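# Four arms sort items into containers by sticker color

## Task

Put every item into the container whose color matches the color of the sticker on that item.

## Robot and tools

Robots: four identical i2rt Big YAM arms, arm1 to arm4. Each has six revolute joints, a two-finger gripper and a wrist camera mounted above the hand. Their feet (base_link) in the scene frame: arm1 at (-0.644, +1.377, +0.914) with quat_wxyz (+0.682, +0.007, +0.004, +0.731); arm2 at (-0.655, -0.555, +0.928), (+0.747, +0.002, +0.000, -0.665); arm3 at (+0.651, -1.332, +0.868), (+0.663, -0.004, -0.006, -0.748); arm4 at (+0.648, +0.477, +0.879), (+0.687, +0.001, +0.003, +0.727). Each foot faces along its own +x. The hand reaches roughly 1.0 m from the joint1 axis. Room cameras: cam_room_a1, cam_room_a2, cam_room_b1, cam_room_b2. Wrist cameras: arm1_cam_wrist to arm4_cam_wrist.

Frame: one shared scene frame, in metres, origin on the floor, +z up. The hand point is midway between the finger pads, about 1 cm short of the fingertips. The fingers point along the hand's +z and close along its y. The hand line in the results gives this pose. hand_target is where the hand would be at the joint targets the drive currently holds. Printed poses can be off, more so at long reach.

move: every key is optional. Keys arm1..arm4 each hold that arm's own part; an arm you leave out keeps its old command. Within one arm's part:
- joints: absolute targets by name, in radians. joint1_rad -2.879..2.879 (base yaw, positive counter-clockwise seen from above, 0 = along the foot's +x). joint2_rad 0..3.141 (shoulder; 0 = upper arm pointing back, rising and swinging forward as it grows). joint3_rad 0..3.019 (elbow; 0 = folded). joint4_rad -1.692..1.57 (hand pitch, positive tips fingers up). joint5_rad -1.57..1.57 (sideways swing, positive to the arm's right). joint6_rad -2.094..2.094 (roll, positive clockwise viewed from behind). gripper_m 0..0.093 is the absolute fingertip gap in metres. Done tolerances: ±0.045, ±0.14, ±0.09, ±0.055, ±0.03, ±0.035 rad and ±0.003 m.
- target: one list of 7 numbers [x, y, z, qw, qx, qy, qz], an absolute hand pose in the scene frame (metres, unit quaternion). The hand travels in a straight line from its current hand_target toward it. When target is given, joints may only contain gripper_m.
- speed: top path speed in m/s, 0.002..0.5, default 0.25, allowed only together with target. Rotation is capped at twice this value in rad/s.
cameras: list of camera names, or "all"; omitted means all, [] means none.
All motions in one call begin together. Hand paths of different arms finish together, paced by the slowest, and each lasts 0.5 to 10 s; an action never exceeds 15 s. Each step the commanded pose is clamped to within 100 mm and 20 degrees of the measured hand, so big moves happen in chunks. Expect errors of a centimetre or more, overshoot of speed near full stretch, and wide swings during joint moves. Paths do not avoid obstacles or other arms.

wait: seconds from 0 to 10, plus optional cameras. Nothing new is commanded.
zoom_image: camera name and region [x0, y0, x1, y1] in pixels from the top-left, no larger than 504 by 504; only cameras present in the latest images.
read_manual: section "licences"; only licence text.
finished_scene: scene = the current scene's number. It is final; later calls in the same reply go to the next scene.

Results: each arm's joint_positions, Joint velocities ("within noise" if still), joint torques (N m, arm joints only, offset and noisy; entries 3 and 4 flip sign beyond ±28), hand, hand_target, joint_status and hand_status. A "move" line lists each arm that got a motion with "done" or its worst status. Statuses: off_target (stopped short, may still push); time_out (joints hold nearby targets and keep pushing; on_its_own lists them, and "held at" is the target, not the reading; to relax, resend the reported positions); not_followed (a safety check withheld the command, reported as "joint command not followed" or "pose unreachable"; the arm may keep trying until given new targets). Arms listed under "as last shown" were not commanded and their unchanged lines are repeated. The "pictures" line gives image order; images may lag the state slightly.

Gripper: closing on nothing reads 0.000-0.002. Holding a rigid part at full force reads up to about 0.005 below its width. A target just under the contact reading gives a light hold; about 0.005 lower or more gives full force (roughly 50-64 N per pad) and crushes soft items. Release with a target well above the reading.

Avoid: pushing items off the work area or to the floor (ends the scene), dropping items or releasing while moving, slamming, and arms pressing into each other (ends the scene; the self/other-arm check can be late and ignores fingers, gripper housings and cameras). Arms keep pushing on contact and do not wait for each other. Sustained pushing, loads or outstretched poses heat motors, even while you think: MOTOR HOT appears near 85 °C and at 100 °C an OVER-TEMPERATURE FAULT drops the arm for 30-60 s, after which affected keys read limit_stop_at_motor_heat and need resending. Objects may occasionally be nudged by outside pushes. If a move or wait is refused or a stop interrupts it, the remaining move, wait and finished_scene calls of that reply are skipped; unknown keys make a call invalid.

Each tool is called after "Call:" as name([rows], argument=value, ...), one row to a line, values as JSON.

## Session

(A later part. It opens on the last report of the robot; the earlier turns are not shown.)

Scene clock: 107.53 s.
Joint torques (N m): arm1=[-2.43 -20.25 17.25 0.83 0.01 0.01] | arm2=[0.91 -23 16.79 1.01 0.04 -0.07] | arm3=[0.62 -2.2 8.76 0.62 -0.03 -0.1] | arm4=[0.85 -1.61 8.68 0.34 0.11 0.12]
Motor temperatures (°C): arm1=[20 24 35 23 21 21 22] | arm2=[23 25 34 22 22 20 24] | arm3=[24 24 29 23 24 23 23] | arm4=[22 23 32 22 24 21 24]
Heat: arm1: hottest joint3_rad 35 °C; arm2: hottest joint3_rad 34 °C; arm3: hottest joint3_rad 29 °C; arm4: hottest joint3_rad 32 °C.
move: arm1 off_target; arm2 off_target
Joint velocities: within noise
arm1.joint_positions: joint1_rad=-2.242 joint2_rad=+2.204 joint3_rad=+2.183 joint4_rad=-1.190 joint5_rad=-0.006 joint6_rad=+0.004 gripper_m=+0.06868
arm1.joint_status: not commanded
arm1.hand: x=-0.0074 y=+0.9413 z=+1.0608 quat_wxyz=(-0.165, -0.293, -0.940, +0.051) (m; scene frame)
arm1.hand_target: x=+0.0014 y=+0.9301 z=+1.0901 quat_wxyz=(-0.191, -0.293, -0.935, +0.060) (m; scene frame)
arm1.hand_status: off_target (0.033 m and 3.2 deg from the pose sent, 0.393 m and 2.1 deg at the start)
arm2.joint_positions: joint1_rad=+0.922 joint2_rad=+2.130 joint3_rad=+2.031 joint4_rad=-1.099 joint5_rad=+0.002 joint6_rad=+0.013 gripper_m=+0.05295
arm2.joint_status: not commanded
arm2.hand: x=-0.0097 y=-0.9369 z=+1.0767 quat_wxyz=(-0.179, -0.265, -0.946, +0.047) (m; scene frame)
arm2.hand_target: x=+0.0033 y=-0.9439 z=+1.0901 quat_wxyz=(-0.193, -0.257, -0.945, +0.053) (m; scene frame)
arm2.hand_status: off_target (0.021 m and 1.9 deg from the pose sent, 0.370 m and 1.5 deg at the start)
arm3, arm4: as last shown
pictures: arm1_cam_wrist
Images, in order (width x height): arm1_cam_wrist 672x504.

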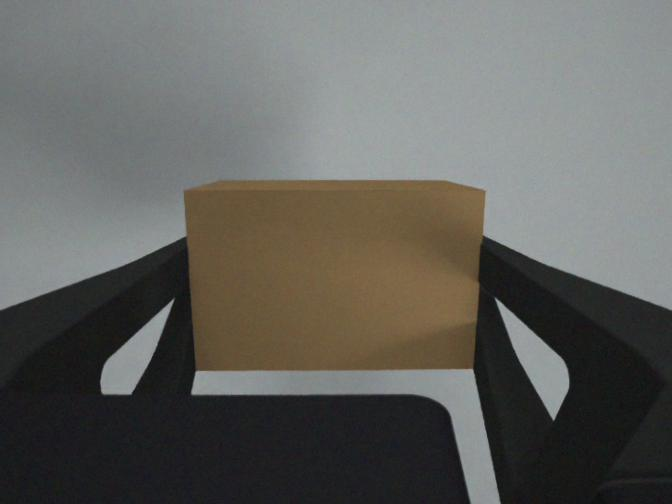

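Call:
move(arm1={"target": [0.005, 0.928, 1.035, 0.1903, 0.2930, 0.9350, -0.0596], "speed": 0.15}, arm2={"target": [0.008, -0.947, 1.03, 0.1924, 0.2569, 0.9456, -0.0523], "speed": 0.15}, cameras=[])

Call:
move(arm1={"target": [0.005, 0.928, 1.012, 0.1903, 0.2930, 0.9350, -0.0596], "speed": 0.12}, arm2={"target": [0.008, -0.947, 1.008, 0.1924, 0.2569, 0.9456, -0.0523], "speed": 0.12}, cameras=[])

Call:
move(arm1={"target": [0.005, 0.928, 1.0, 0.1903, 0.2930, 0.9350, -0.0596], "speed": 0.12}, arm2={"target": [0.008, -0.947, 0.996, 0.1924, 0.2569, 0.9456, -0.0523], "speed": 0.12}, cameras=[])

Scene clock: 115.43 s.
Joint torques (N m): arm1=[-2.32 -20.01 11.84 1.57 0.05 0.03] | arm2=[0.85 -22.95 10.81 2.32 0 -0.08] | arm3=[0.5 -2.02 8.73 0.58 -0.02 -0.11] | arm4=[1.14 -1.55 8.66 0.44 0.11 0.15]
Motor temperatures (°C): arm1=[20 25 35 23 21 21 22] | arm2=[23 26 35 22 22 20 24] | arm3=[24 24 29 23 24 23 23] | arm4=[22 23 32 22 24 21 24]
Heat: arm1: hottest joint3_rad 35 °C; arm2: hottest joint3_rad 35 °C; arm3: hottest joint3_rad 29 °C; arm4: hottest joint3_rad 32 °C.
move: arm1 done; arm2 off_target
Joint velocities: within noise
arm1.joint_positions: joint1_rad=-2.242 joint2_rad=+2.221 joint3_rad=+2.140 joint4_rad=-1.089 joint5_rad=-0.006 joint6_rad=+0.004 gripper_m=+0.06868
arm1.joint_status: not commanded
arm1.hand: x=+0.0026 y=+0.9342 z=+1.0362 quat_wxyz=(-0.183, -0.292, -0.937, +0.057) (m; scene frame)
arm1.hand_target: x=+0.0048 y=+0.9281 z=+1.0351 quat_wxyz=(-0.190, -0.293, -0.935, +0.060) (m; scene frame)
arm1.hand_status: done (0.007 m and 0.9 deg from the pose sent, 0.032 m and 3.2 deg at the start)
arm2.joint_positions: joint1_rad=+0.922 joint2_rad=+2.165 joint3_rad=+2.015 joint4_rad=-1.004 joint5_rad=+0.002 joint6_rad=+0.012 gripper_m=+0.05295
arm2.joint_status: not commanded
arm2.hand: x=+0.0056 y=-0.9458 z=+1.0526 quat_wxyz=(-0.200, -0.263, -0.942, +0.053) (m; scene frame)
arm2.hand_target: x=+0.0073 y=-0.9467 z=+1.0304 quat_wxyz=(-0.192, -0.257, -0.946, +0.052) (m; scene frame)
arm2.hand_status: off_target (0.023 m and 1.2 deg from the pose sent, 0.051 m and 1.9 deg at the start)
arm3, arm4: as last shown
pictures: none
No camera images: "cameras" was empty.

Scene clock: 116.40 s.
Joint torques (N m): arm1=[-2.32 -20.19 11.33 1.55 0.03 0.01] | arm2=[0.79 -22.89 10.39 2.35 -0.01 -0.07] | arm3=[0.56 -2.08 8.76 0.61 -0.01 -0.11] | arm4=[1.2 -1.08 8.79 0.32 0.14 0.12]
Motor temperatures (°C): arm1=[20 25 35 23 21 21 22] | arm2=[23 26 34 22 22 20 24] | arm3=[24 24 29 23 24 23 23] | arm4=[22 23 32 22 24 21 24]
Heat: arm1: hottest joint3_rad 35 °C; arm2: hottest joint3_rad 34 °C; arm3: hottest joint3_rad 29 °C; arm4: hottest joint3_rad 32 °C.
move: arm1 off_target; arm2 off_target
Joint velocities: within noise
arm1.joint_positions: joint1_rad=-2.242 joint2_rad=+2.223 joint3_rad=+2.101 joint4_rad=-1.035 joint5_rad=-0.006 joint6_rad=+0.004 gripper_m=+0.06868
arm1.joint_status: not commanded
arm1.hand: x=+0.0039 y=+0.9332 z=+1.0217 quat_wxyz=(-0.190, -0.292, -0.936, +0.059) (m; scene frame)
arm1.hand_target: x=+0.0048 y=+0.9281 z=+1.0120 quat_wxyz=(-0.190, -0.293, -0.935, +0.060) (m; scene frame)
arm1.hand_status: off_target (0.011 m and 0.2 deg from the pose sent, 0.025 m and 0.9 deg at the start)
arm2.joint_positions: joint1_rad=+0.922 joint2_rad=+2.173 joint3_rad=+1.984 joint4_rad=-0.956 joint5_rad=+0.002 joint6_rad=+0.012 gripper_m=+0.05295
arm2.joint_status: not commanded
arm2.hand: x=+0.0069 y=-0.9465 z=+1.0363 quat_wxyz=(-0.204, -0.263, -0.941, +0.054) (m; scene frame)
arm2.hand_target: x=+0.0071 y=-0.9465 z=+1.0086 quat_wxyz=(-0.192, -0.257, -0.946, +0.052) (m; scene frame)
arm2.hand_status: off_target (0.028 m and 1.6 deg from the pose sent, 0.045 m and 1.2 deg at the start)
arm3, arm4: as last shown
pictures: none
No camera images: "cameras" was empty.

Scene clock: 117.37 s.
Joint torques (N m): arm1=[-2.14 -18.84 10.13 1.69 0.02 0] | arm2=[0.67 -22.24 10.3 2.37 -0.01 -0.08] | arm3=[0.62 -2.08 8.77 0.57 -0.02 -0.11] | arm4=[1.14 -1.44 8.59 0.25 0.12 0.15]
Motor temperatures (°C): arm1=[20 25 35 23 21 21 22] | arm2=[23 26 34 22 22 20 24] | arm3=[24 24 29 23 24 23 23] | arm4=[22 23 32 22 24 21 24]
Heat: arm1: hottest joint3_rad 35 °C; arm2: hottest joint3_rad 34 °C; arm3: hottest joint3_rad 29 °C; arm4: hottest joint3_rad 32 °C.
move: arm1 off_target; arm2 off_target
Joint velocities: within noise
arm1.joint_positions: joint1_rad=-2.242 joint2_rad=+2.223 joint3_rad=+2.092 joint4_rad=-1.007 joint5_rad=-0.006 joint6_rad=+0.004 gripper_m=+0.06868
arm1.joint_status: not commanded
arm1.hand: x=+0.0070 y=+0.9311 z=+1.0200 quat_wxyz=(-0.198, -0.291, -0.934, +0.061) (m; scene frame)
arm1.hand_target: x=+0.0046 y=+0.9283 z=+1.0002 quat_wxyz=(-0.190, -0.293, -0.935, +0.060) (m; scene frame)
arm1.hand_status: off_target (0.020 m and 1.0 deg from the pose sent, 0.022 m and 0.2 deg at the start)
arm2.joint_positions: joint1_rad=+0.922 joint2_rad=+2.179 joint3_rad=+1.968 joint4_rad=-0.929 joint5_rad=+0.002 joint6_rad=+0.011 gripper_m=+0.05295
arm2.joint_status: not commanded
arm2.hand: x=+0.0077 y=-0.9470 z=+1.0265 quat_wxyz=(-0.206, -0.263, -0.941, +0.054) (m; scene frame)
arm2.hand_target: x=+0.0070 y=-0.9465 z=+0.9965 quat_wxyz=(-0.192, -0.257, -0.946, +0.052) (m; scene frame)
arm2.hand_status: off_target (0.031 m and 1.8 deg from the pose sent, 0.040 m and 1.6 deg at the start)
arm3, arm4: as last shown
pictures: none
No camera images: "cameras" was empty.

Call:
move(arm1={"joints": {"gripper_m": 0.092}}, arm2={"target": [0.006, -0.946, 0.984, 0.1924, 0.2569, 0.9456, -0.0523], "speed": 0.1}, cameras=["arm1_cam_wrist"])

Call:
move(arm2={"target": [0.005, -0.945, 0.974, 0.1924, 0.2569, 0.9456, -0.0523], "speed": 0.1}, cameras=["arm2_cam_wrist"])

Scene clock: 122.07 s.
Joint torques (N m): arm1=[-2.55 -19.55 11.1 1.54 0.01 0.05] | arm2=[0.91 -22.36 8.79 2.52 -0.02 -0.07] | arm3=[0.5 -2.14 8.75 0.61 -0.03 -0.11] | arm4=[0.97 -0.91 8.66 0.32 0.11 0.14]
Motor temperatures (°C): arm1=[20 26 35 23 21 21 22] | arm2=[23 26 34 22 22 20 24] | arm3=[24 24 29 23 24 23 23] | arm4=[22 23 32 22 24 21 24]
Heat: arm1: hottest joint3_rad 35 °C; arm2: hottest joint3_rad 34 °C; arm3: hottest joint3_rad 29 °C; arm4: hottest joint3_rad 32 °C.
move: arm1 done; arm2 off_target
Joint velocities: within noise
arm1.joint_positions: joint1_rad=-2.242 joint2_rad=+2.227 joint3_rad=+2.080 joint4_rad=-1.006 joint5_rad=-0.006 joint6_rad=+0.004 gripper_m=+0.09197
arm1.joint_status: all done
arm1.hand: x=+0.0043 y=+0.9328 z=+1.0113 quat_wxyz=(-0.191, -0.292, -0.935, +0.059) (m; scene frame)
arm1.hand_target: x=+0.0046 y=+0.9283 z=+1.0003 quat_wxyz=(-0.190, -0.293, -0.935, +0.060) (m; scene frame)
arm1.hand_status: not commanded
arm2.joint_positions: joint1_rad=+0.922 joint2_rad=+2.179 joint3_rad=+1.958 joint4_rad=-0.903 joint5_rad=+0.003 joint6_rad=+0.010 gripper_m=+0.05295
arm2.joint_status: not commanded
arm2.hand: x=+0.0101 y=-0.9484 z=+1.0246 quat_wxyz=(-0.214, -0.262, -0.939, +0.057) (m; scene frame)
arm2.hand_target: x=+0.0045 y=-0.9452 z=+0.9849 quat_wxyz=(-0.192, -0.257, -0.946, +0.052) (m; scene frame)
arm2.hand_status: off_target (0.041 m and 2.7 deg from the pose sent, 0.043 m and 1.8 deg at the start)
arm3, arm4: as last shown
pictures: arm1_cam_wrist
Images, in order (width x height): arm1_cam_wrist 672x504.

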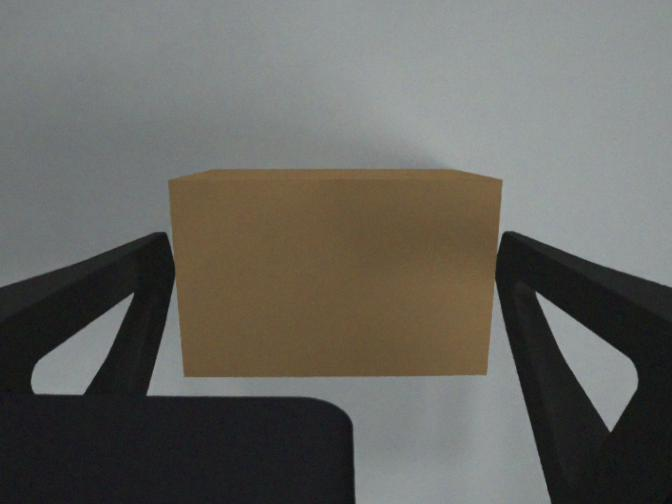

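Scene clock: 123.03 s.
Joint torques (N m): arm1=[-2.43 -18.84 11.19 1.66 0.05 0] | arm2=[0.91 -21.54 8.16 2.52 -0.07 -0.07] | arm3=[0.56 -2.02 8.75 0.61 -0.02 -0.11] | arm4=[1.08 -1.38 8.68 0.42 0.12 0.14]
Motor temperatures (°C): arm1=[20 26 35 23 21 21 22] | arm2=[23 26 34 22 22 20 24] | arm3=[24 24 28 23 24 23 23] | arm4=[22 23 32 22 24 21 24]
Heat: arm1: hottest joint3_rad 35 °C; arm2: hottest joint3_rad 34 °C; arm3: hottest joint3_rad 28 °C; arm4: hottest joint3_rad 32 °C.
move: arm2 off_target
Joint velocities: within noise
arm1, arm3, arm4: as last shown
arm2.joint_positions: joint1_rad=+0.922 joint2_rad=+2.175 joint3_rad=+1.944 joint4_rad=-0.879 joint5_rad=+0.003 joint6_rad=+0.010 gripper_m=+0.05295
arm2.joint_status: not commanded
arm2.hand: x=+0.0112 y=-0.9492 z=+1.0239 quat_wxyz=(-0.221, -0.262, -0.938, +0.059) (m; scene frame)
arm2.hand_target: x=+0.0030 y=-0.9439 z=+0.9753 quat_wxyz=(-0.192, -0.257, -0.946, +0.052) (m; scene frame)
arm2.hand_status: off_target (0.050 m and 3.5 deg from the pose sent, 0.051 m and 2.7 deg at the start)
pictures: arm2_cam_wrist
Images, in order (width x height): arm2_cam_wrist 672x504.

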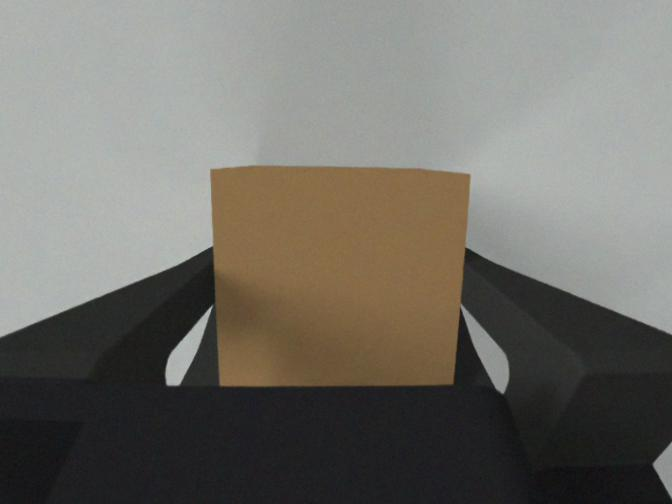

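Call:
move(arm2={"joints": {"gripper_m": 0.09}}, cameras=[])

Call:
move(arm1={"target": [-0.075, 0.985, 1.09, 0.1903, 0.2930, 0.9350, -0.0596], "speed": 0.2}, arm2={"target": [-0.085, -0.889, 1.1, 0.1924, 0.2569, 0.9456, -0.0523], "speed": 0.25}, cameras=[])

Call:
move(arm1={"target": [-0.3155, 1.149, 1.1, 0.1903, 0.2930, 0.9350, -0.0596], "speed": 0.35}, arm2={"target": [-0.31, -0.757, 1.1, 0.1924, 0.2569, 0.9456, -0.0523], "speed": 0.35}, cameras=["arm1_cam_wrist", "arm2_cam_wrist"])

Call:
move(arm1={"joints": {"joint2_rad": 0.754, "joint3_rad": 1.115, "joint4_rad": -1.48}}, arm2={"joints": {"joint2_rad": 0.754, "joint3_rad": 1.115, "joint4_rad": -1.48}}, arm3={"target": [0.015, -0.965, 1.11, 0.0626, -0.9373, 0.2511, 0.2337], "speed": 0.3}, arm4={"target": [0.015, 0.935, 1.11, 0.0723, -0.9258, 0.2899, 0.2308], "speed": 0.3}, cameras=["arm3_cam_wrist", "arm4_cam_wrist"])

Scene clock: 133.67 s.
Joint torques (N m): arm1=[-1.9 -19.78 11.33 1.55 -0.01 -0.01] | arm2=[0.73 -21.89 10.02 2.1 -0.06 -0.04] | arm3=[0.56 -2.08 8.73 0.61 -0.02 -0.11] | arm4=[0.79 -1.26 8.62 0.38 0.11 0.17]
Motor temperatures (°C): arm1=[20 26 35 23 21 21 22] | arm2=[23 26 32 22 22 20 24] | arm3=[24 24 28 23 24 23 23] | arm4=[22 23 31 22 24 21 24]
Heat: arm1: hottest joint3_rad 35 °C; arm2: hottest joint3_rad 32 °C; arm3: hottest joint3_rad 28 °C; arm4: hottest joint3_rad 31 °C.
move: arm2 done
Joint velocities: within noise
arm1: as last shown
arm2.joint_positions: joint1_rad=+0.923 joint2_rad=+2.180 joint3_rad=+1.921 joint4_rad=-0.870 joint5_rad=+0.004 joint6_rad=+0.008 gripper_m=+0.08993
arm2.joint_status: all done
arm2.hand: x=+0.0072 y=-0.9455 z=+1.0101 quat_wxyz=(-0.212, -0.260, -0.940, +0.057) (m; scene frame)
arm2.hand_target: x=+0.0030 y=-0.9440 z=+0.9753 quat_wxyz=(-0.192, -0.257, -0.946, +0.052) (m; scene frame)
arm2.hand_status: not commanded
arm3.joint_positions: joint1_rad=-1.973 joint2_rad=+0.754 joint3_rad=+1.120 joint4_rad=-1.473 joint5_rad=+0.001 joint6_rad=+0.005 gripper_m=+0.09402
arm3.joint_status: not commanded
arm3.hand: x=+0.4267 y=-1.1970 z=+1.2215 quat_wxyz=(+0.053, -0.940, +0.256, +0.220) (m; scene frame)
arm3.hand_target: x=+0.4295 y=-1.1959 z=+1.2184 quat_wxyz=(+0.053, -0.941, +0.258, +0.214) (m; scene frame)
arm3.hand_status: not commanded
arm4.joint_positions: joint1_rad=+0.899 joint2_rad=+0.750 joint3_rad=+1.114 joint4_rad=-1.470 joint5_rad=-0.001 joint6_rad=-0.011 gripper_m=+0.09400
arm4.joint_status: not commanded
arm4.hand: x=+0.4388 y=+0.6277 z=+1.2344 quat_wxyz=(-0.068, +0.929, -0.290, -0.222) (m; scene frame)
arm4.hand_target: x=+0.4395 y=+0.6266 z=+1.2327 quat_wxyz=(-0.065, +0.929, -0.294, -0.215) (m; scene frame)
arm4.hand_status: not commanded
pictures: none
No camera images: "cameras" was empty.

Scene clock: 135.10 s.
Joint torques (N m): arm1=[-1.85 -16.38 11.17 0.8 0.12 -0.03] | arm2=[1.08 -19.14 10.21 1.09 0.04 0.04] | arm3=[0.56 -1.96 8.75 0.62 -0.02 -0.1] | arm4=[1.26 -1.44 8.66 0.4 0.1 0.14]
Motor temperatures (°C): arm1=[20 26 35 23 21 21 22] | arm2=[23 26 32 22 22 20 24] | arm3=[24 24 28 23 24 23 23] | arm4=[22 23 31 22 24 21 24]
Heat: arm1: hottest joint3_rad 35 °C; arm2: hottest joint3_rad 32 °C; arm3: hottest joint3_rad 28 °C; arm4: hottest joint3_rad 31 °C.
move: arm1 done; arm2 off_target
Joint velocities: within noise
arm1.joint_positions: joint1_rad=-2.244 joint2_rad=+1.907 joint3_rad=+1.762 joint4_rad=-1.002 joint5_rad=-0.007 joint6_rad=+0.009 gripper_m=+0.09197
arm1.joint_status: not commanded
arm1.hand: x=-0.0727 y=+0.9856 z=+1.0906 quat_wxyz=(-0.194, -0.294, -0.934, +0.060) (m; scene frame)
arm1.hand_target: x=-0.0749 y=+0.9851 z=+1.0899 quat_wxyz=(-0.190, -0.293, -0.935, +0.060) (m; scene frame)
arm1.hand_status: done (0.002 m and 0.5 deg from the pose sent, 0.123 m and 0.2 deg at the start)
arm2.joint_positions: joint1_rad=+0.923 joint2_rad=+1.828 joint3_rad=+1.654 joint4_rad=-0.952 joint5_rad=+0.004 joint6_rad=+0.004 gripper_m=+0.08994
arm2.joint_status: not commanded
arm2.hand: x=-0.0816 y=-0.8939 z=+1.1199 quat_wxyz=(-0.213, -0.258, -0.940, +0.058) (m; scene frame)
arm2.hand_target: x=-0.0853 y=-0.8890 z=+1.1004 quat_wxyz=(-0.192, -0.257, -0.946, +0.052) (m; scene frame)
arm2.hand_status: off_target (0.021 m and 2.6 deg from the pose sent, 0.141 m and 2.4 deg at the start)
arm3, arm4: as last shown
pictures: none
No camera images: "cameras" was empty.

Scene clock: 136.70 s.
Joint torques (N m): arm1=[-2.9 -5.36 11.52 0.79 -0.08 -0.08] | arm2=[1.26 -9.29 10.33 1.24 0.1 0.07] | arm3=[0.5 -2.08 8.75 0.65 -0.01 -0.1] | arm4=[1.14 -1.55 8.62 0.38 0.14 0.13]
Motor temperatures (°C): arm1=[20 26 35 23 21 21 22] | arm2=[23 26 32 22 22 20 24] | arm3=[24 24 28 23 24 23 23] | arm4=[22 23 31 22 24 21 24]
Heat: arm1: hottest joint3_rad 35 °C; arm2: hottest joint3_rad 32 °C; arm3: hottest joint3_rad 28 °C; arm4: hottest joint3_rad 31 °C.
move: arm1 done; arm2 done
Joint velocities: within noise
arm1.joint_positions: joint1_rad=-2.244 joint2_rad=+1.138 joint3_rad=+0.905 joint4_rad=-0.921 joint5_rad=-0.007 joint6_rad=+0.005 gripper_m=+0.09197
arm1.joint_status: not commanded
arm1.hand: x=-0.3146 y=+1.1526 z=+1.0979 quat_wxyz=(-0.191, -0.293, -0.935, +0.059) (m; scene frame)
arm1.hand_target: x=-0.3155 y=+1.1491 z=+1.1000 quat_wxyz=(-0.190, -0.293, -0.935, +0.060) (m; scene frame)
arm1.hand_status: done (0.004 m and 0.1 deg from the pose sent, 0.293 m and 0.5 deg at the start)
arm2.joint_positions: joint1_rad=+0.923 joint2_rad=+1.169 joint3_rad=+0.894 joint4_rad=-0.876 joint5_rad=+0.004 joint6_rad=+0.004 gripper_m=+0.08994
arm2.joint_status: not commanded
arm2.hand: x=-0.3073 y=-0.7614 z=+1.1056 quat_wxyz=(-0.201, -0.259, -0.943, +0.054) (m; scene frame)
arm2.hand_target: x=-0.3100 y=-0.7571 z=+1.1002 quat_wxyz=(-0.193, -0.257, -0.946, +0.052) (m; scene frame)
arm2.hand_status: done (0.008 m and 1.1 deg from the pose sent, 0.267 m and 2.6 deg at the start)
arm3, arm4: as last shown
pictures: arm1_cam_wrist, arm2_cam_wrist
Images, in order (width x height): arm1_cam_wrist 672x504, arm2_cam_wrist 672x504.

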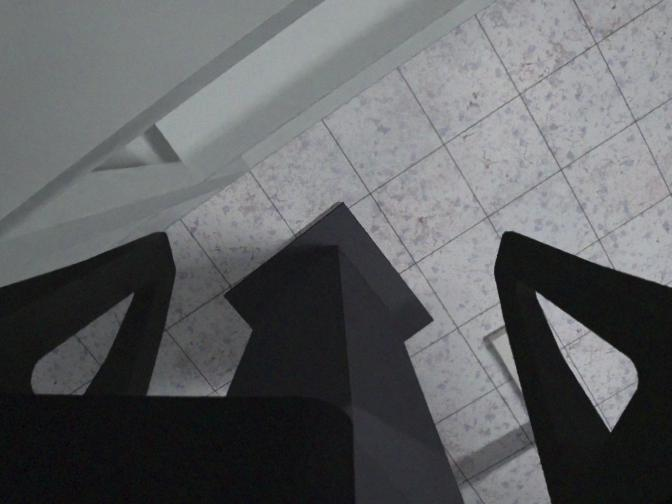

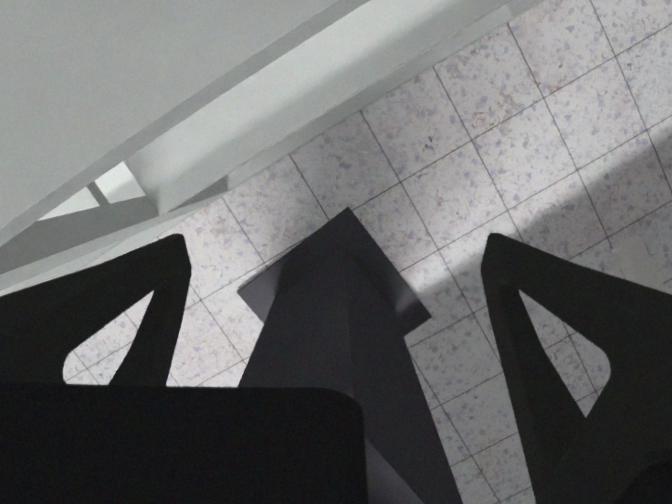

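Scene clock: 139.47 s.
Joint torques (N m): arm1=[-2.84 1.2 12.57 0.69 -0.05 -0.05] | arm2=[1.32 -2.2 12.07 1.1 0.1 0.08] | arm3=[1.96 -23.3 14.34 0.55 0.11 -0.08] | arm4=[0.44 -24.88 12.85 0.29 0.04 0.01]
Motor temperatures (°C): arm1=[20 26 35 23 21 21 22] | arm2=[23 26 33 22 22 20 24] | arm3=[24 24 29 23 24 23 23] | arm4=[22 23 32 22 24 21 24]
Heat: arm1: hottest joint3_rad 35 °C; arm2: hottest joint3_rad 33 °C; arm3: hottest joint3_rad 29 °C; arm4: hottest joint3_rad 32 °C.
move: arm1 done; arm2 done; arm3 off_target; arm4 off_target
Joint velocities: within noise
arm1.joint_positions: joint1_rad=-2.244 joint2_rad=+0.753 joint3_rad=+1.095 joint4_rad=-1.471 joint5_rad=-0.007 joint6_rad=+0.005 gripper_m=+0.09197
arm1.joint_status: all done
arm1.hand: x=-0.4265 y=+1.2311 z=+1.2552 quat_wxyz=(-0.203, -0.291, -0.933, +0.063) (m; scene frame)
arm1.hand_target: x=-0.4275 y=+1.2293 z=+1.2634 quat_wxyz=(-0.207, -0.292, -0.932, +0.065) (m; scene frame)
arm1.hand_status: not commanded
arm2.joint_positions: joint1_rad=+0.923 joint2_rad=+0.748 joint3_rad=+1.101 joint4_rad=-1.467 joint5_rad=+0.004 joint6_rad=+0.004 gripper_m=+0.08994
arm2.joint_status: all done
arm2.hand: x=-0.4343 y=-0.6876 z=+1.2774 quat_wxyz=(-0.219, -0.258, -0.939, +0.059) (m; scene frame)
arm2.hand_target: x=-0.4340 y=-0.6863 z=+1.2811 quat_wxyz=(-0.216, -0.256, -0.940, +0.059) (m; scene frame)
arm2.hand_status: not commanded
arm3.joint_positions: joint1_rad=-1.973 joint2_rad=+1.968 joint3_rad=+1.943 joint4_rad=-1.095 joint5_rad=+0.011 joint6_rad=+0.005 gripper_m=+0.09402
arm3.joint_status: not commanded
arm3.hand: x=+0.0281 y=-0.9671 z=+1.0843 quat_wxyz=(+0.056, -0.941, +0.257, +0.212) (m; scene frame)
arm3.hand_target: x=+0.0161 y=-0.9658 z=+1.1099 quat_wxyz=(+0.063, -0.937, +0.251, +0.234) (m; scene frame)
arm3.hand_status: off_target (0.029 m and 2.7 deg from the pose sent, 0.486 m and 2.0 deg at the start)
arm4.joint_positions: joint1_rad=+0.898 joint2_rad=+2.131 joint3_rad=+2.185 joint4_rad=-1.164 joint5_rad=-0.001 joint6_rad=-0.011 gripper_m=+0.09400
arm4.joint_status: not commanded
arm4.hand: x=+0.0199 y=+0.9245 z=+1.0962 quat_wxyz=(-0.068, +0.929, -0.291, -0.219) (m; scene frame)
arm4.hand_target: x=+0.0158 y=+0.9346 z=+1.1099 quat_wxyz=(-0.073, +0.926, -0.290, -0.231) (m; scene frame)
arm4.hand_status: off_target (0.018 m and 1.5 deg from the pose sent, 0.538 m and 1.2 deg at the start)
pictures: arm3_cam_wrist, arm4_cam_wrist
Images, in order (width x height): arm3_cam_wrist 672x504, arm4_cam_wrist 672x504.

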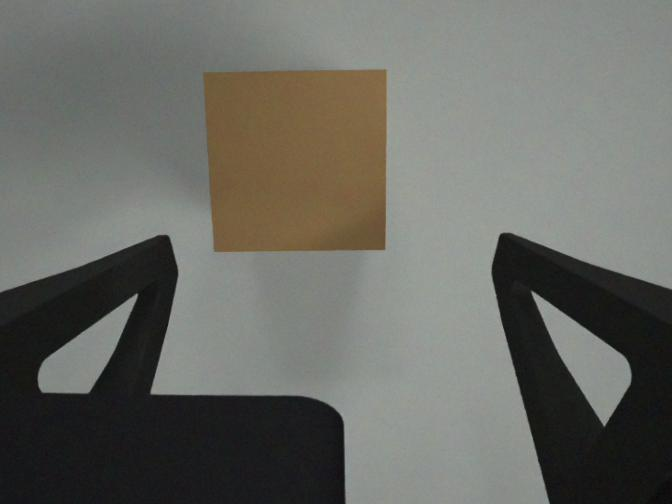

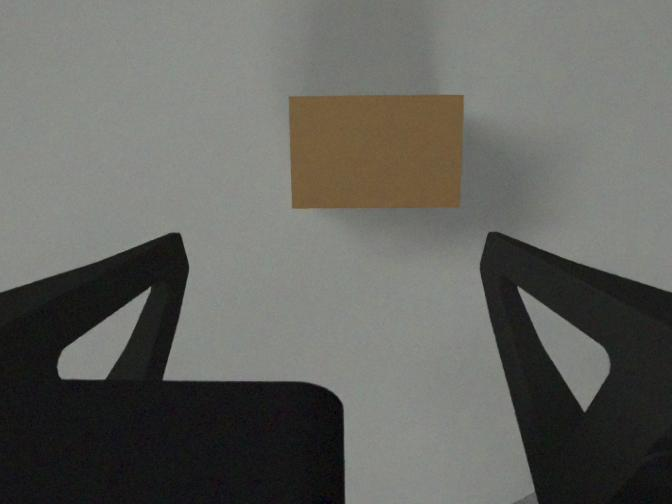

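Call:
move(arm3={"target": [-0.010, -0.964, 1.096, 0.0626, -0.9373, 0.2511, 0.2337], "speed": 0.2}, arm4={"target": [0.001, 0.964, 1.088, 0.0723, -0.9258, 0.2899, 0.2308], "speed": 0.2}, cameras=["arm3_cam_wrist", "arm4_cam_wrist"])

Scene clock: 175.60 s.
Joint torques (N m): arm1=[-2.37 0.21 12.56 0.73 -0.02 -0.07] | arm2=[1.2 -2.32 12.07 1.1 0.09 0.07] | arm3=[2.32 -23 14.3 0.55 0.13 0.03] | arm4=[1.32 -25.05 12.92 0.31 -0.05 -0.11]
Motor temperatures (°C): arm1=[20 25 34 23 21 21 22] | arm2=[23 25 35 22 22 20 23] | arm3=[24 26 32 23 24 23 23] | arm4=[22 28 37 22 24 21 24]
Heat: arm1: hottest joint3_rad 34 °C; arm2: hottest joint3_rad 35 °C; arm3: hottest joint3_rad 32 °C; arm4: hottest joint3_rad 37 °C.
move: arm3 off_target; arm4 off_target
Joint velocities: within noise
arm1, arm2: as last shown
arm3.joint_positions: joint1_rad=-1.961 joint2_rad=+2.027 joint3_rad=+2.021 joint4_rad=-1.101 joint5_rad=+0.019 joint6_rad=+0.009 gripper_m=+0.09402
arm3.joint_status: not commanded
arm3.hand: x=+0.0055 y=-0.9630 z=+1.0802 quat_wxyz=(+0.060, -0.940, +0.254, +0.218) (m; scene frame)
arm3.hand_target: x=-0.0091 y=-0.9646 z=+1.0961 quat_wxyz=(+0.063, -0.937, +0.251, +0.234) (m; scene frame)
arm3.hand_status: off_target (0.022 m and 1.9 deg from the pose sent, 0.040 m and 2.7 deg at the start)
arm4.joint_positions: joint1_rad=+0.870 joint2_rad=+2.231 joint3_rad=+2.318 joint4_rad=-1.186 joint5_rad=-0.010 joint6_rad=-0.023 gripper_m=+0.09400
arm4.joint_status: not commanded
arm4.hand: x=+0.0083 y=+0.9573 z=+1.0824 quat_wxyz=(-0.070, +0.926, -0.296, -0.224) (m; scene frame)
arm4.hand_target: x=+0.0015 y=+0.9636 z=+1.0880 quat_wxyz=(-0.073, +0.926, -0.290, -0.232) (m; scene frame)
arm4.hand_status: off_target (0.011 m and 1.1 deg from the pose sent, 0.045 m and 1.5 deg at the start)
pictures: arm3_cam_wrist, arm4_cam_wrist
Images, in order (width x height): arm3_cam_wrist 672x504, arm4_cam_wrist 672x504.

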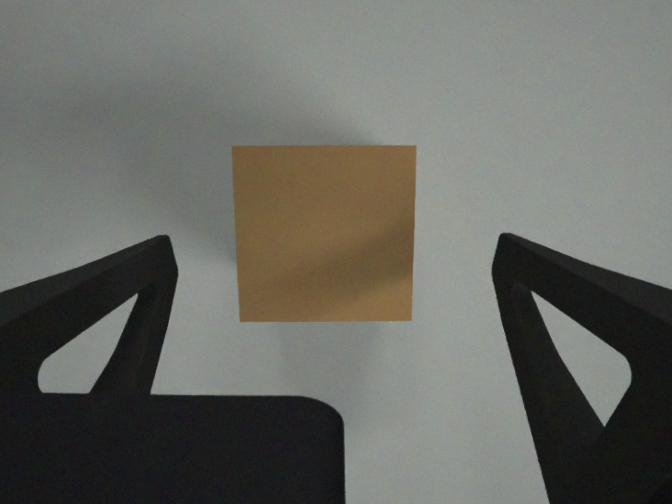

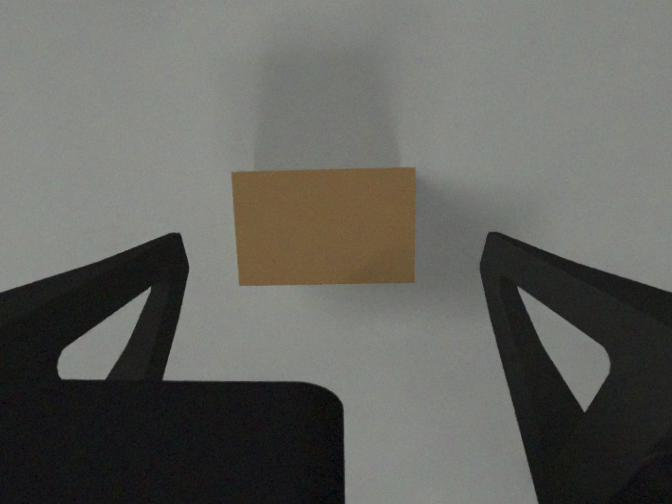

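Call:
move(arm3={"target": [-0.011, -0.966, 1.030, 0.0626, -0.9373, 0.2511, 0.2337], "speed": 0.15}, arm4={"target": [-0.002, 0.960, 1.030, 0.0687, -0.9303, 0.2756, 0.2319], "speed": 0.15}, cameras=["arm3_cam_wrist", "arm4_cam_wrist"])

Scene clock: 188.90 s.
Joint torques (N m): arm1=[-2.14 0.73 12.62 0.69 -0.07 -0.05] | arm2=[1.32 -2.43 12.1 1.1 0.1 0.07] | arm3=[2.32 -23.71 9.37 1.57 0.13 0.02] | arm4=[1.08 -26.23 9.54 1.28 -0.05 -0.07]
Motor temperatures (°C): arm1=[20 24 34 23 21 21 22] | arm2=[23 25 35 22 22 20 23] | arm3=[24 26 34 23 24 23 23] | arm4=[22 27 41 22 24 21 24]
Heat: arm1: hottest joint3_rad 34 °C; arm2: hottest joint3_rad 35 °C; arm3: hottest joint3_rad 34 °C; arm4: hottest joint3_rad 41 °C.
move: arm3 off_target; arm4 off_target
Joint velocities: within noise
arm1, arm2: as last shown
arm3.joint_positions: joint1_rad=-1.961 joint2_rad=+2.046 joint3_rad=+1.930 joint4_rad=-0.960 joint5_rad=+0.020 joint6_rad=+0.011 gripper_m=+0.09402
arm3.joint_status: not commanded
arm3.hand: x=-0.0031 y=-0.9585 z=+1.0373 quat_wxyz=(+0.064, -0.937, +0.254, +0.233) (m; scene frame)
arm3.hand_target: x=-0.0108 y=-0.9661 z=+1.0302 quat_wxyz=(+0.063, -0.937, +0.251, +0.234) (m; scene frame)
arm3.hand_status: off_target (0.013 m and 0.4 deg from the pose sent, 0.053 m and 1.9 deg at the start)
arm4.joint_positions: joint1_rad=+0.870 joint2_rad=+2.232 joint3_rad=+2.205 joint4_rad=-1.062 joint5_rad=-0.023 joint6_rad=-0.048 gripper_m=+0.09400
arm4.joint_status: not commanded
arm4.hand: x=+0.0038 y=+0.9576 z=+1.0398 quat_wxyz=(-0.068, +0.929, -0.283, -0.230) (m; scene frame)
arm4.hand_target: x=-0.0017 y=+0.9597 z=+1.0299 quat_wxyz=(-0.069, +0.930, -0.276, -0.232) (m; scene frame)
arm4.hand_status: off_target (0.012 m and 0.9 deg from the pose sent, 0.053 m and 2.6 deg at the start)
pictures: arm3_cam_wrist, arm4_cam_wrist
Images, in order (width x height): arm3_cam_wrist 672x504, arm4_cam_wrist 672x504.

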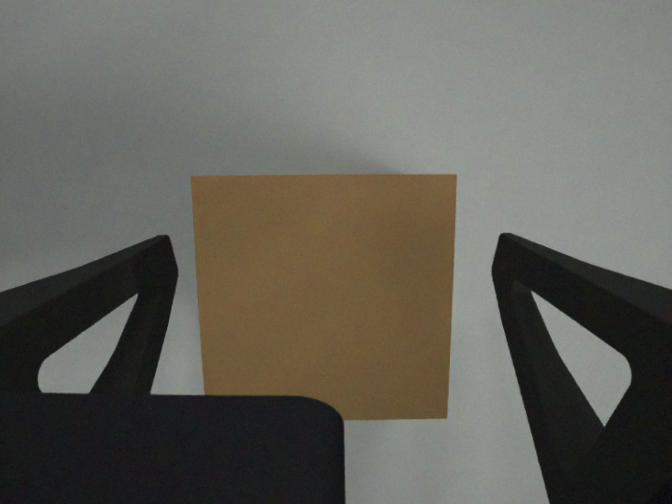

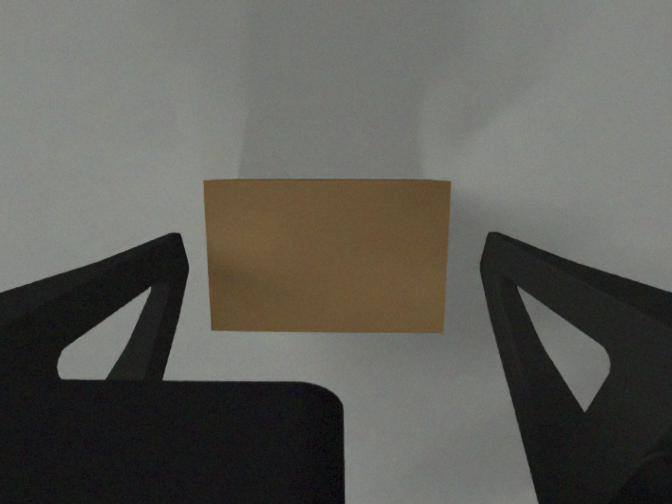

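Call:
move(arm3={"target": [-0.011, -0.968, 1.012, 0.0626, -0.9373, 0.2511, 0.2337], "speed": 0.15}, arm4={"target": [-0.003, 0.959, 1.004, 0.0687, -0.9303, 0.2756, 0.2319], "speed": 0.15}, cameras=["arm3_cam_wrist", "arm4_cam_wrist"])

Call:
move(arm3={"joints": {"gripper_m": 0.044}}, arm4={"joints": {"gripper_m": 0.061}}, cameras=["arm3_cam_wrist", "arm4_cam_wrist"])

Scene clock: 199.00 s.
Joint torques (N m): arm1=[-2.78 0.73 12.77 0.7 -0.09 -0.06] | arm2=[1.32 -2.2 12.1 1.1 0.09 0.08] | arm3=[2.61 -23.06 9.05 1.55 0.14 0.03] | arm4=[1.32 -25.52 9.16 1.35 -0.03 -0.06]
Motor temperatures (°C): arm1=[20 24 34 23 21 21 21] | arm2=[23 25 36 22 22 20 23] | arm3=[24 27 33 23 24 23 23] | arm4=[22 27 41 22 24 21 24]
Heat: arm1: hottest joint3_rad 34 °C; arm2: hottest joint3_rad 36 °C; arm3: hottest joint3_rad 33 °C; arm4: hottest joint3_rad 41 °C.
move: arm3 off_target; arm4 off_target
Joint velocities: within noise
arm1, arm2: as last shown
arm3.joint_positions: joint1_rad=-1.959 joint2_rad=+2.046 joint3_rad=+1.895 joint4_rad=-0.916 joint5_rad=+0.022 joint6_rad=+0.013 gripper_m=+0.09402
arm3.joint_status: not commanded
arm3.hand: x=-0.0035 y=-0.9592 z=+1.0249 quat_wxyz=(+0.065, -0.936, +0.254, +0.237) (m; scene frame)
arm3.hand_target: x=-0.0107 y=-0.9682 z=+1.0122 quat_wxyz=(+0.063, -0.937, +0.251, +0.234) (m; scene frame)
arm3.hand_status: off_target (0.017 m and 0.6 deg from the pose sent, 0.028 m and 0.4 deg at the start)
arm4.joint_positions: joint1_rad=+0.870 joint2_rad=+2.232 joint3_rad=+2.153 joint4_rad=-0.999 joint5_rad=-0.023 joint6_rad=-0.048 gripper_m=+0.09400
arm4.joint_status: not commanded
arm4.hand: x=+0.0027 y=+0.9583 z=+1.0211 quat_wxyz=(-0.070, +0.927, -0.282, -0.235) (m; scene frame)
arm4.hand_target: x=-0.0025 y=+0.9585 z=+1.0040 quat_wxyz=(-0.069, +0.930, -0.276, -0.232) (m; scene frame)
arm4.hand_status: off_target (0.018 m and 0.9 deg from the pose sent, 0.037 m and 0.9 deg at the start)
pictures: arm3_cam_wrist, arm4_cam_wrist
Images, in order (width x height): arm3_cam_wrist 672x504, arm4_cam_wrist 672x504.

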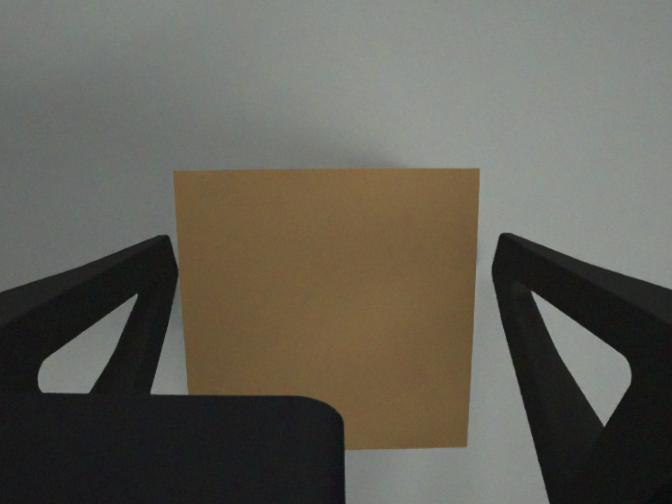

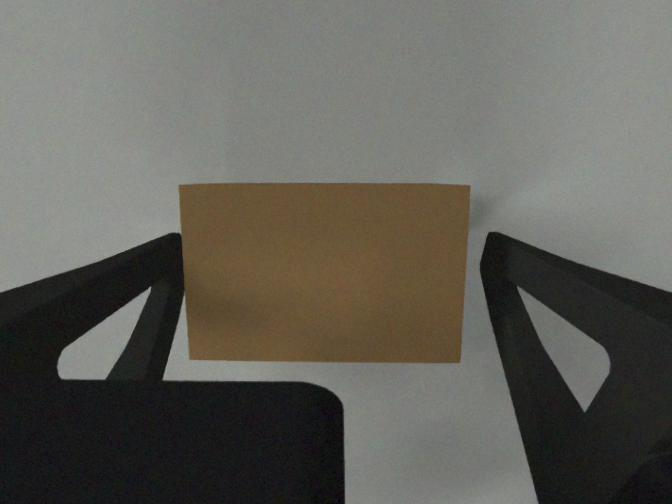

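Scene clock: 199.60 s.
Joint torques (N m): arm1=[-2.55 0.73 12.56 0.68 -0.04 -0.05] | arm2=[1.38 -2.14 12.07 1.09 0.09 0.08] | arm3=[2.49 -23.06 9.03 1.58 0.12 0.02] | arm4=[1.08 -25 9.22 1.39 -0.03 -0.06]
Motor temperatures (°C): arm1=[20 24 34 23 21 21 21] | arm2=[23 25 36 22 22 20 23] | arm3=[24 27 33 23 24 23 23] | arm4=[22 27 41 22 24 21 24]
Heat: arm1: hottest joint3_rad 34 °C; arm2: hottest joint3_rad 36 °C; arm3: hottest joint3_rad 33 °C; arm4: hottest joint3_rad 41 °C.
move: arm3 off_target; arm4 off_target
Joint velocities: within noise
arm1, arm2: as last shown
arm3.joint_positions: joint1_rad=-1.959 joint2_rad=+2.046 joint3_rad=+1.895 joint4_rad=-0.916 joint5_rad=+0.022 joint6_rad=+0.014 gripper_m=+0.05296
arm3.joint_status: gripper_m off_target (ended at +0.05299, target +0.04400)
arm3.hand: x=-0.0034 y=-0.9592 z=+1.0249 quat_wxyz=(+0.065, -0.935, +0.255, +0.237) (m; scene frame)
arm3.hand_target: x=-0.0106 y=-0.9680 z=+1.0122 quat_wxyz=(+0.063, -0.937, +0.251, +0.234) (m; scene frame)
arm3.hand_status: not commanded
arm4.joint_positions: joint1_rad=+0.870 joint2_rad=+2.232 joint3_rad=+2.153 joint4_rad=-0.999 joint5_rad=-0.023 joint6_rad=-0.048 gripper_m=+0.06911
arm4.joint_status: gripper_m off_target (ended at +0.06913, target +0.06100)
arm4.hand: x=+0.0026 y=+0.9583 z=+1.0211 quat_wxyz=(-0.070, +0.928, -0.282, -0.235) (m; scene frame)
arm4.hand_target: x=-0.0025 y=+0.9586 z=+1.0040 quat_wxyz=(-0.069, +0.930, -0.276, -0.232) (m; scene frame)
arm4.hand_status: not commanded
pictures: arm3_cam_wrist, arm4_cam_wrist
Images, in order (width x height): arm3_cam_wrist 672x504, arm4_cam_wrist 672x504.

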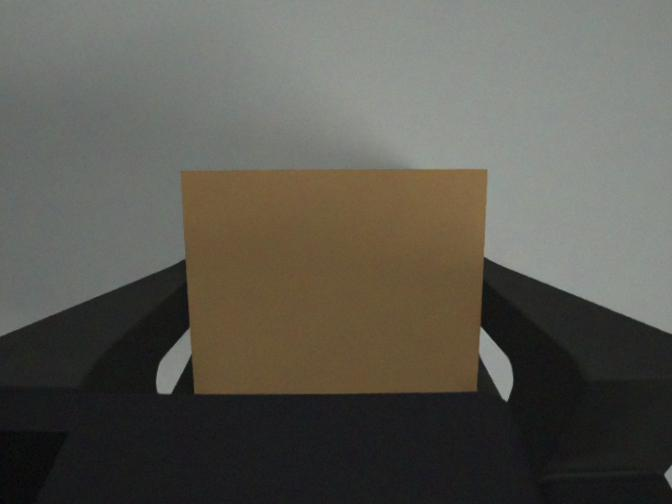

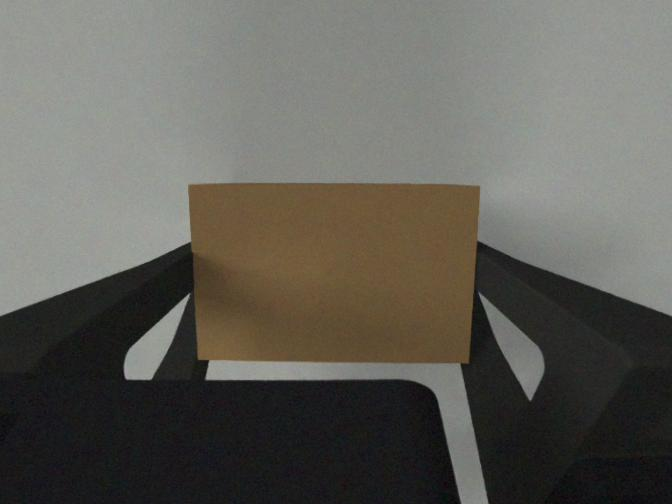

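Call:
move(arm3={"target": [0.015, -0.972, 1.10, 0.0626, -0.9373, 0.2511, 0.2337], "speed": 0.2}, arm4={"target": [0.015, 0.946, 1.10, 0.0723, -0.9258, 0.2899, 0.2308], "speed": 0.2}, cameras=["arm3_cam_wrist", "arm4_cam_wrist"])

Call:
move(arm3={"target": [0.316, -1.142, 1.12, 0.0626, -0.9373, 0.2511, 0.2337], "speed": 0.3}, arm4={"target": [0.338, 0.7055, 1.12, 0.0723, -0.9258, 0.2899, 0.2308], "speed": 0.3}, cameras=["arm3_cam_wrist", "arm4_cam_wrist"])

Scene clock: 206.90 s.
Joint torques (N m): arm1=[-2.37 0.15 12.63 0.75 -0.06 -0.04] | arm2=[1.32 -2.32 12.08 1.09 0.09 0.07] | arm3=[1.61 -24.06 14.08 0.59 -0.07 -0.09] | arm4=[1.2 -27.58 12.85 0.28 0.2 0.17]
Motor temperatures (°C): arm1=[20 24 34 23 21 21 21] | arm2=[23 25 36 22 22 20 23] | arm3=[24 28 33 23 24 23 24] | arm4=[22 27 39 22 24 21 25]
Heat: arm1: hottest joint3_rad 34 °C; arm2: hottest joint3_rad 36 °C; arm3: hottest joint3_rad 33 °C; arm4: hottest joint3_rad 39 °C.
move: arm3 off_target; arm4 off_target
Joint velocities: within noise
arm1, arm2: as last shown
arm3.joint_positions: joint1_rad=-1.959 joint2_rad=+1.967 joint3_rad=+1.902 joint4_rad=-1.065 joint5_rad=+0.021 joint6_rad=+0.014 gripper_m=+0.05296
arm3.joint_status: not commanded
arm3.hand: x=+0.0270 y=-0.9758 z=+1.0679 quat_wxyz=(+0.057, -0.943, +0.256, +0.207) (m; scene frame)
arm3.hand_target: x=+0.0165 y=-0.9727 z=+1.1000 quat_wxyz=(+0.063, -0.937, +0.251, +0.234) (m; scene frame)
arm3.hand_status: off_target (0.034 m and 3.3 deg from the pose sent, 0.078 m and 0.6 deg at the start)
arm4.joint_positions: joint1_rad=+0.870 joint2_rad=+2.180 joint3_rad=+2.193 joint4_rad=-1.153 joint5_rad=-0.014 joint6_rad=-0.043 gripper_m=+0.06911
arm4.joint_status: not commanded
arm4.hand: x=+0.0246 y=+0.9441 z=+1.0639 quat_wxyz=(-0.063, +0.933, -0.288, -0.205) (m; scene frame)
arm4.hand_target: x=+0.0162 y=+0.9450 z=+1.0999 quat_wxyz=(-0.072, +0.926, -0.290, -0.231) (m; scene frame)
arm4.hand_status: off_target (0.037 m and 3.2 deg from the pose sent, 0.081 m and 1.0 deg at the start)
pictures: arm3_cam_wrist, arm4_cam_wrist
Images, in order (width x height): arm3_cam_wrist 672x504, arm4_cam_wrist 672x504.

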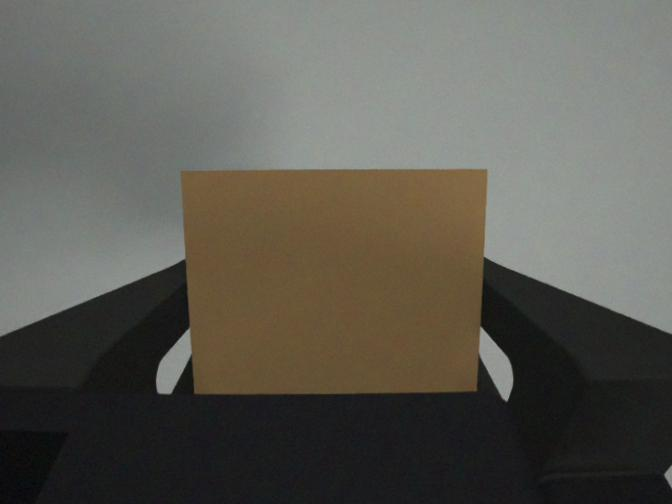

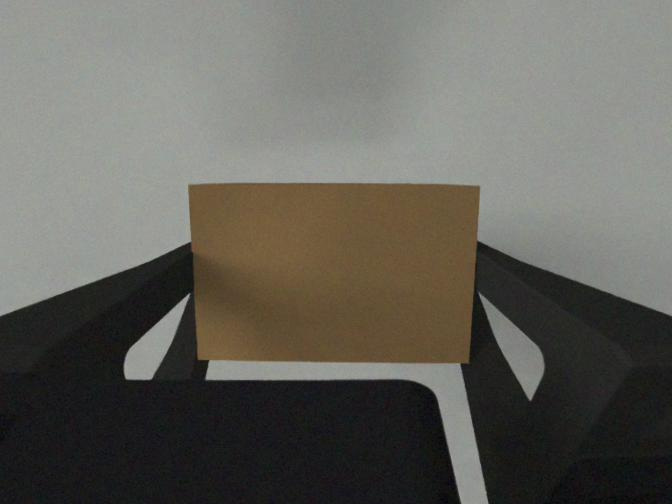

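Scene clock: 208.87 s.
Joint torques (N m): arm1=[-2.49 0.38 12.64 0.75 -0.03 -0.03] | arm2=[1.26 -2.43 12.05 1.1 0.11 0.07] | arm3=[2.37 -6.71 9.44 0.8 0.11 0.01] | arm4=[1.49 -6.3 9.32 0.53 0.23 0.18]
Motor temperatures (°C): arm1=[20 24 34 23 21 21 21] | arm2=[23 25 36 22 22 20 23] | arm3=[24 27 33 23 24 23 24] | arm4=[22 27 39 22 24 21 25]
Heat: arm1: hottest joint3_rad 34 °C; arm2: hottest joint3_rad 36 °C; arm3: hottest joint3_rad 33 °C; arm4: hottest joint3_rad 39 °C.
move: arm3 done; arm4 done
Joint velocities: within noise
arm1, arm2: as last shown
arm3.joint_positions: joint1_rad=-1.959 joint2_rad=+1.022 joint3_rad=+0.982 joint4_rad=-1.023 joint5_rad=+0.021 joint6_rad=+0.014 gripper_m=+0.05296
arm3.joint_status: not commanded
arm3.hand: x=+0.3178 y=-1.1376 z=+1.1237 quat_wxyz=(+0.065, -0.935, +0.254, +0.239) (m; scene frame)
arm3.hand_target: x=+0.3161 y=-1.1419 z=+1.1201 quat_wxyz=(+0.063, -0.937, +0.251, +0.234) (m; scene frame)
arm3.hand_status: done (0.006 m and 0.8 deg from the pose sent, 0.337 m and 3.2 deg at the start)
arm4.joint_positions: joint1_rad=+0.873 joint2_rad=+1.033 joint3_rad=+0.949 joint4_rad=-0.984 joint5_rad=-0.011 joint6_rad=-0.040 gripper_m=+0.06911
arm4.joint_status: not commanded
arm4.hand: x=+0.3396 y=+0.7074 z=+1.1227 quat_wxyz=(-0.076, +0.925, -0.286, -0.238) (m; scene frame)
arm4.hand_target: x=+0.3380 y=+0.7055 z=+1.1201 quat_wxyz=(-0.072, +0.926, -0.290, -0.231) (m; scene frame)
arm4.hand_status: done (0.004 m and 1.0 deg from the pose sent, 0.398 m and 3.2 deg at the start)
pictures: arm3_cam_wrist, arm4_cam_wrist
Images, in order (width x height): arm3_cam_wrist 672x504, arm4_cam_wrist 672x504.

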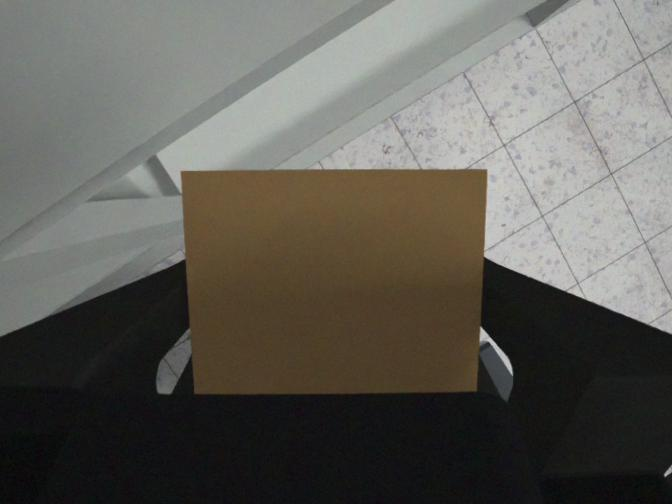

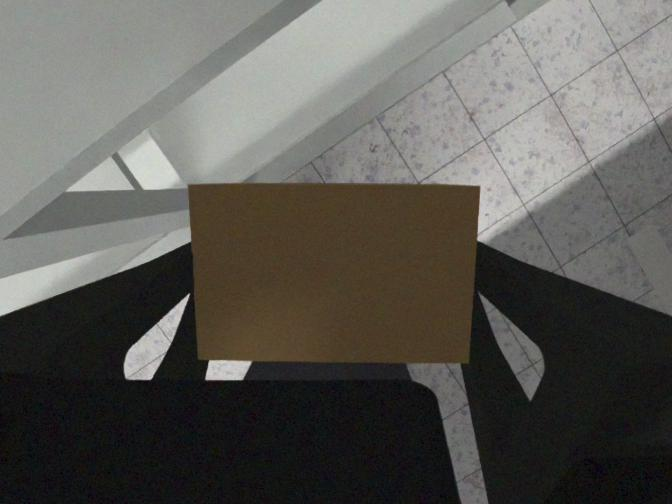

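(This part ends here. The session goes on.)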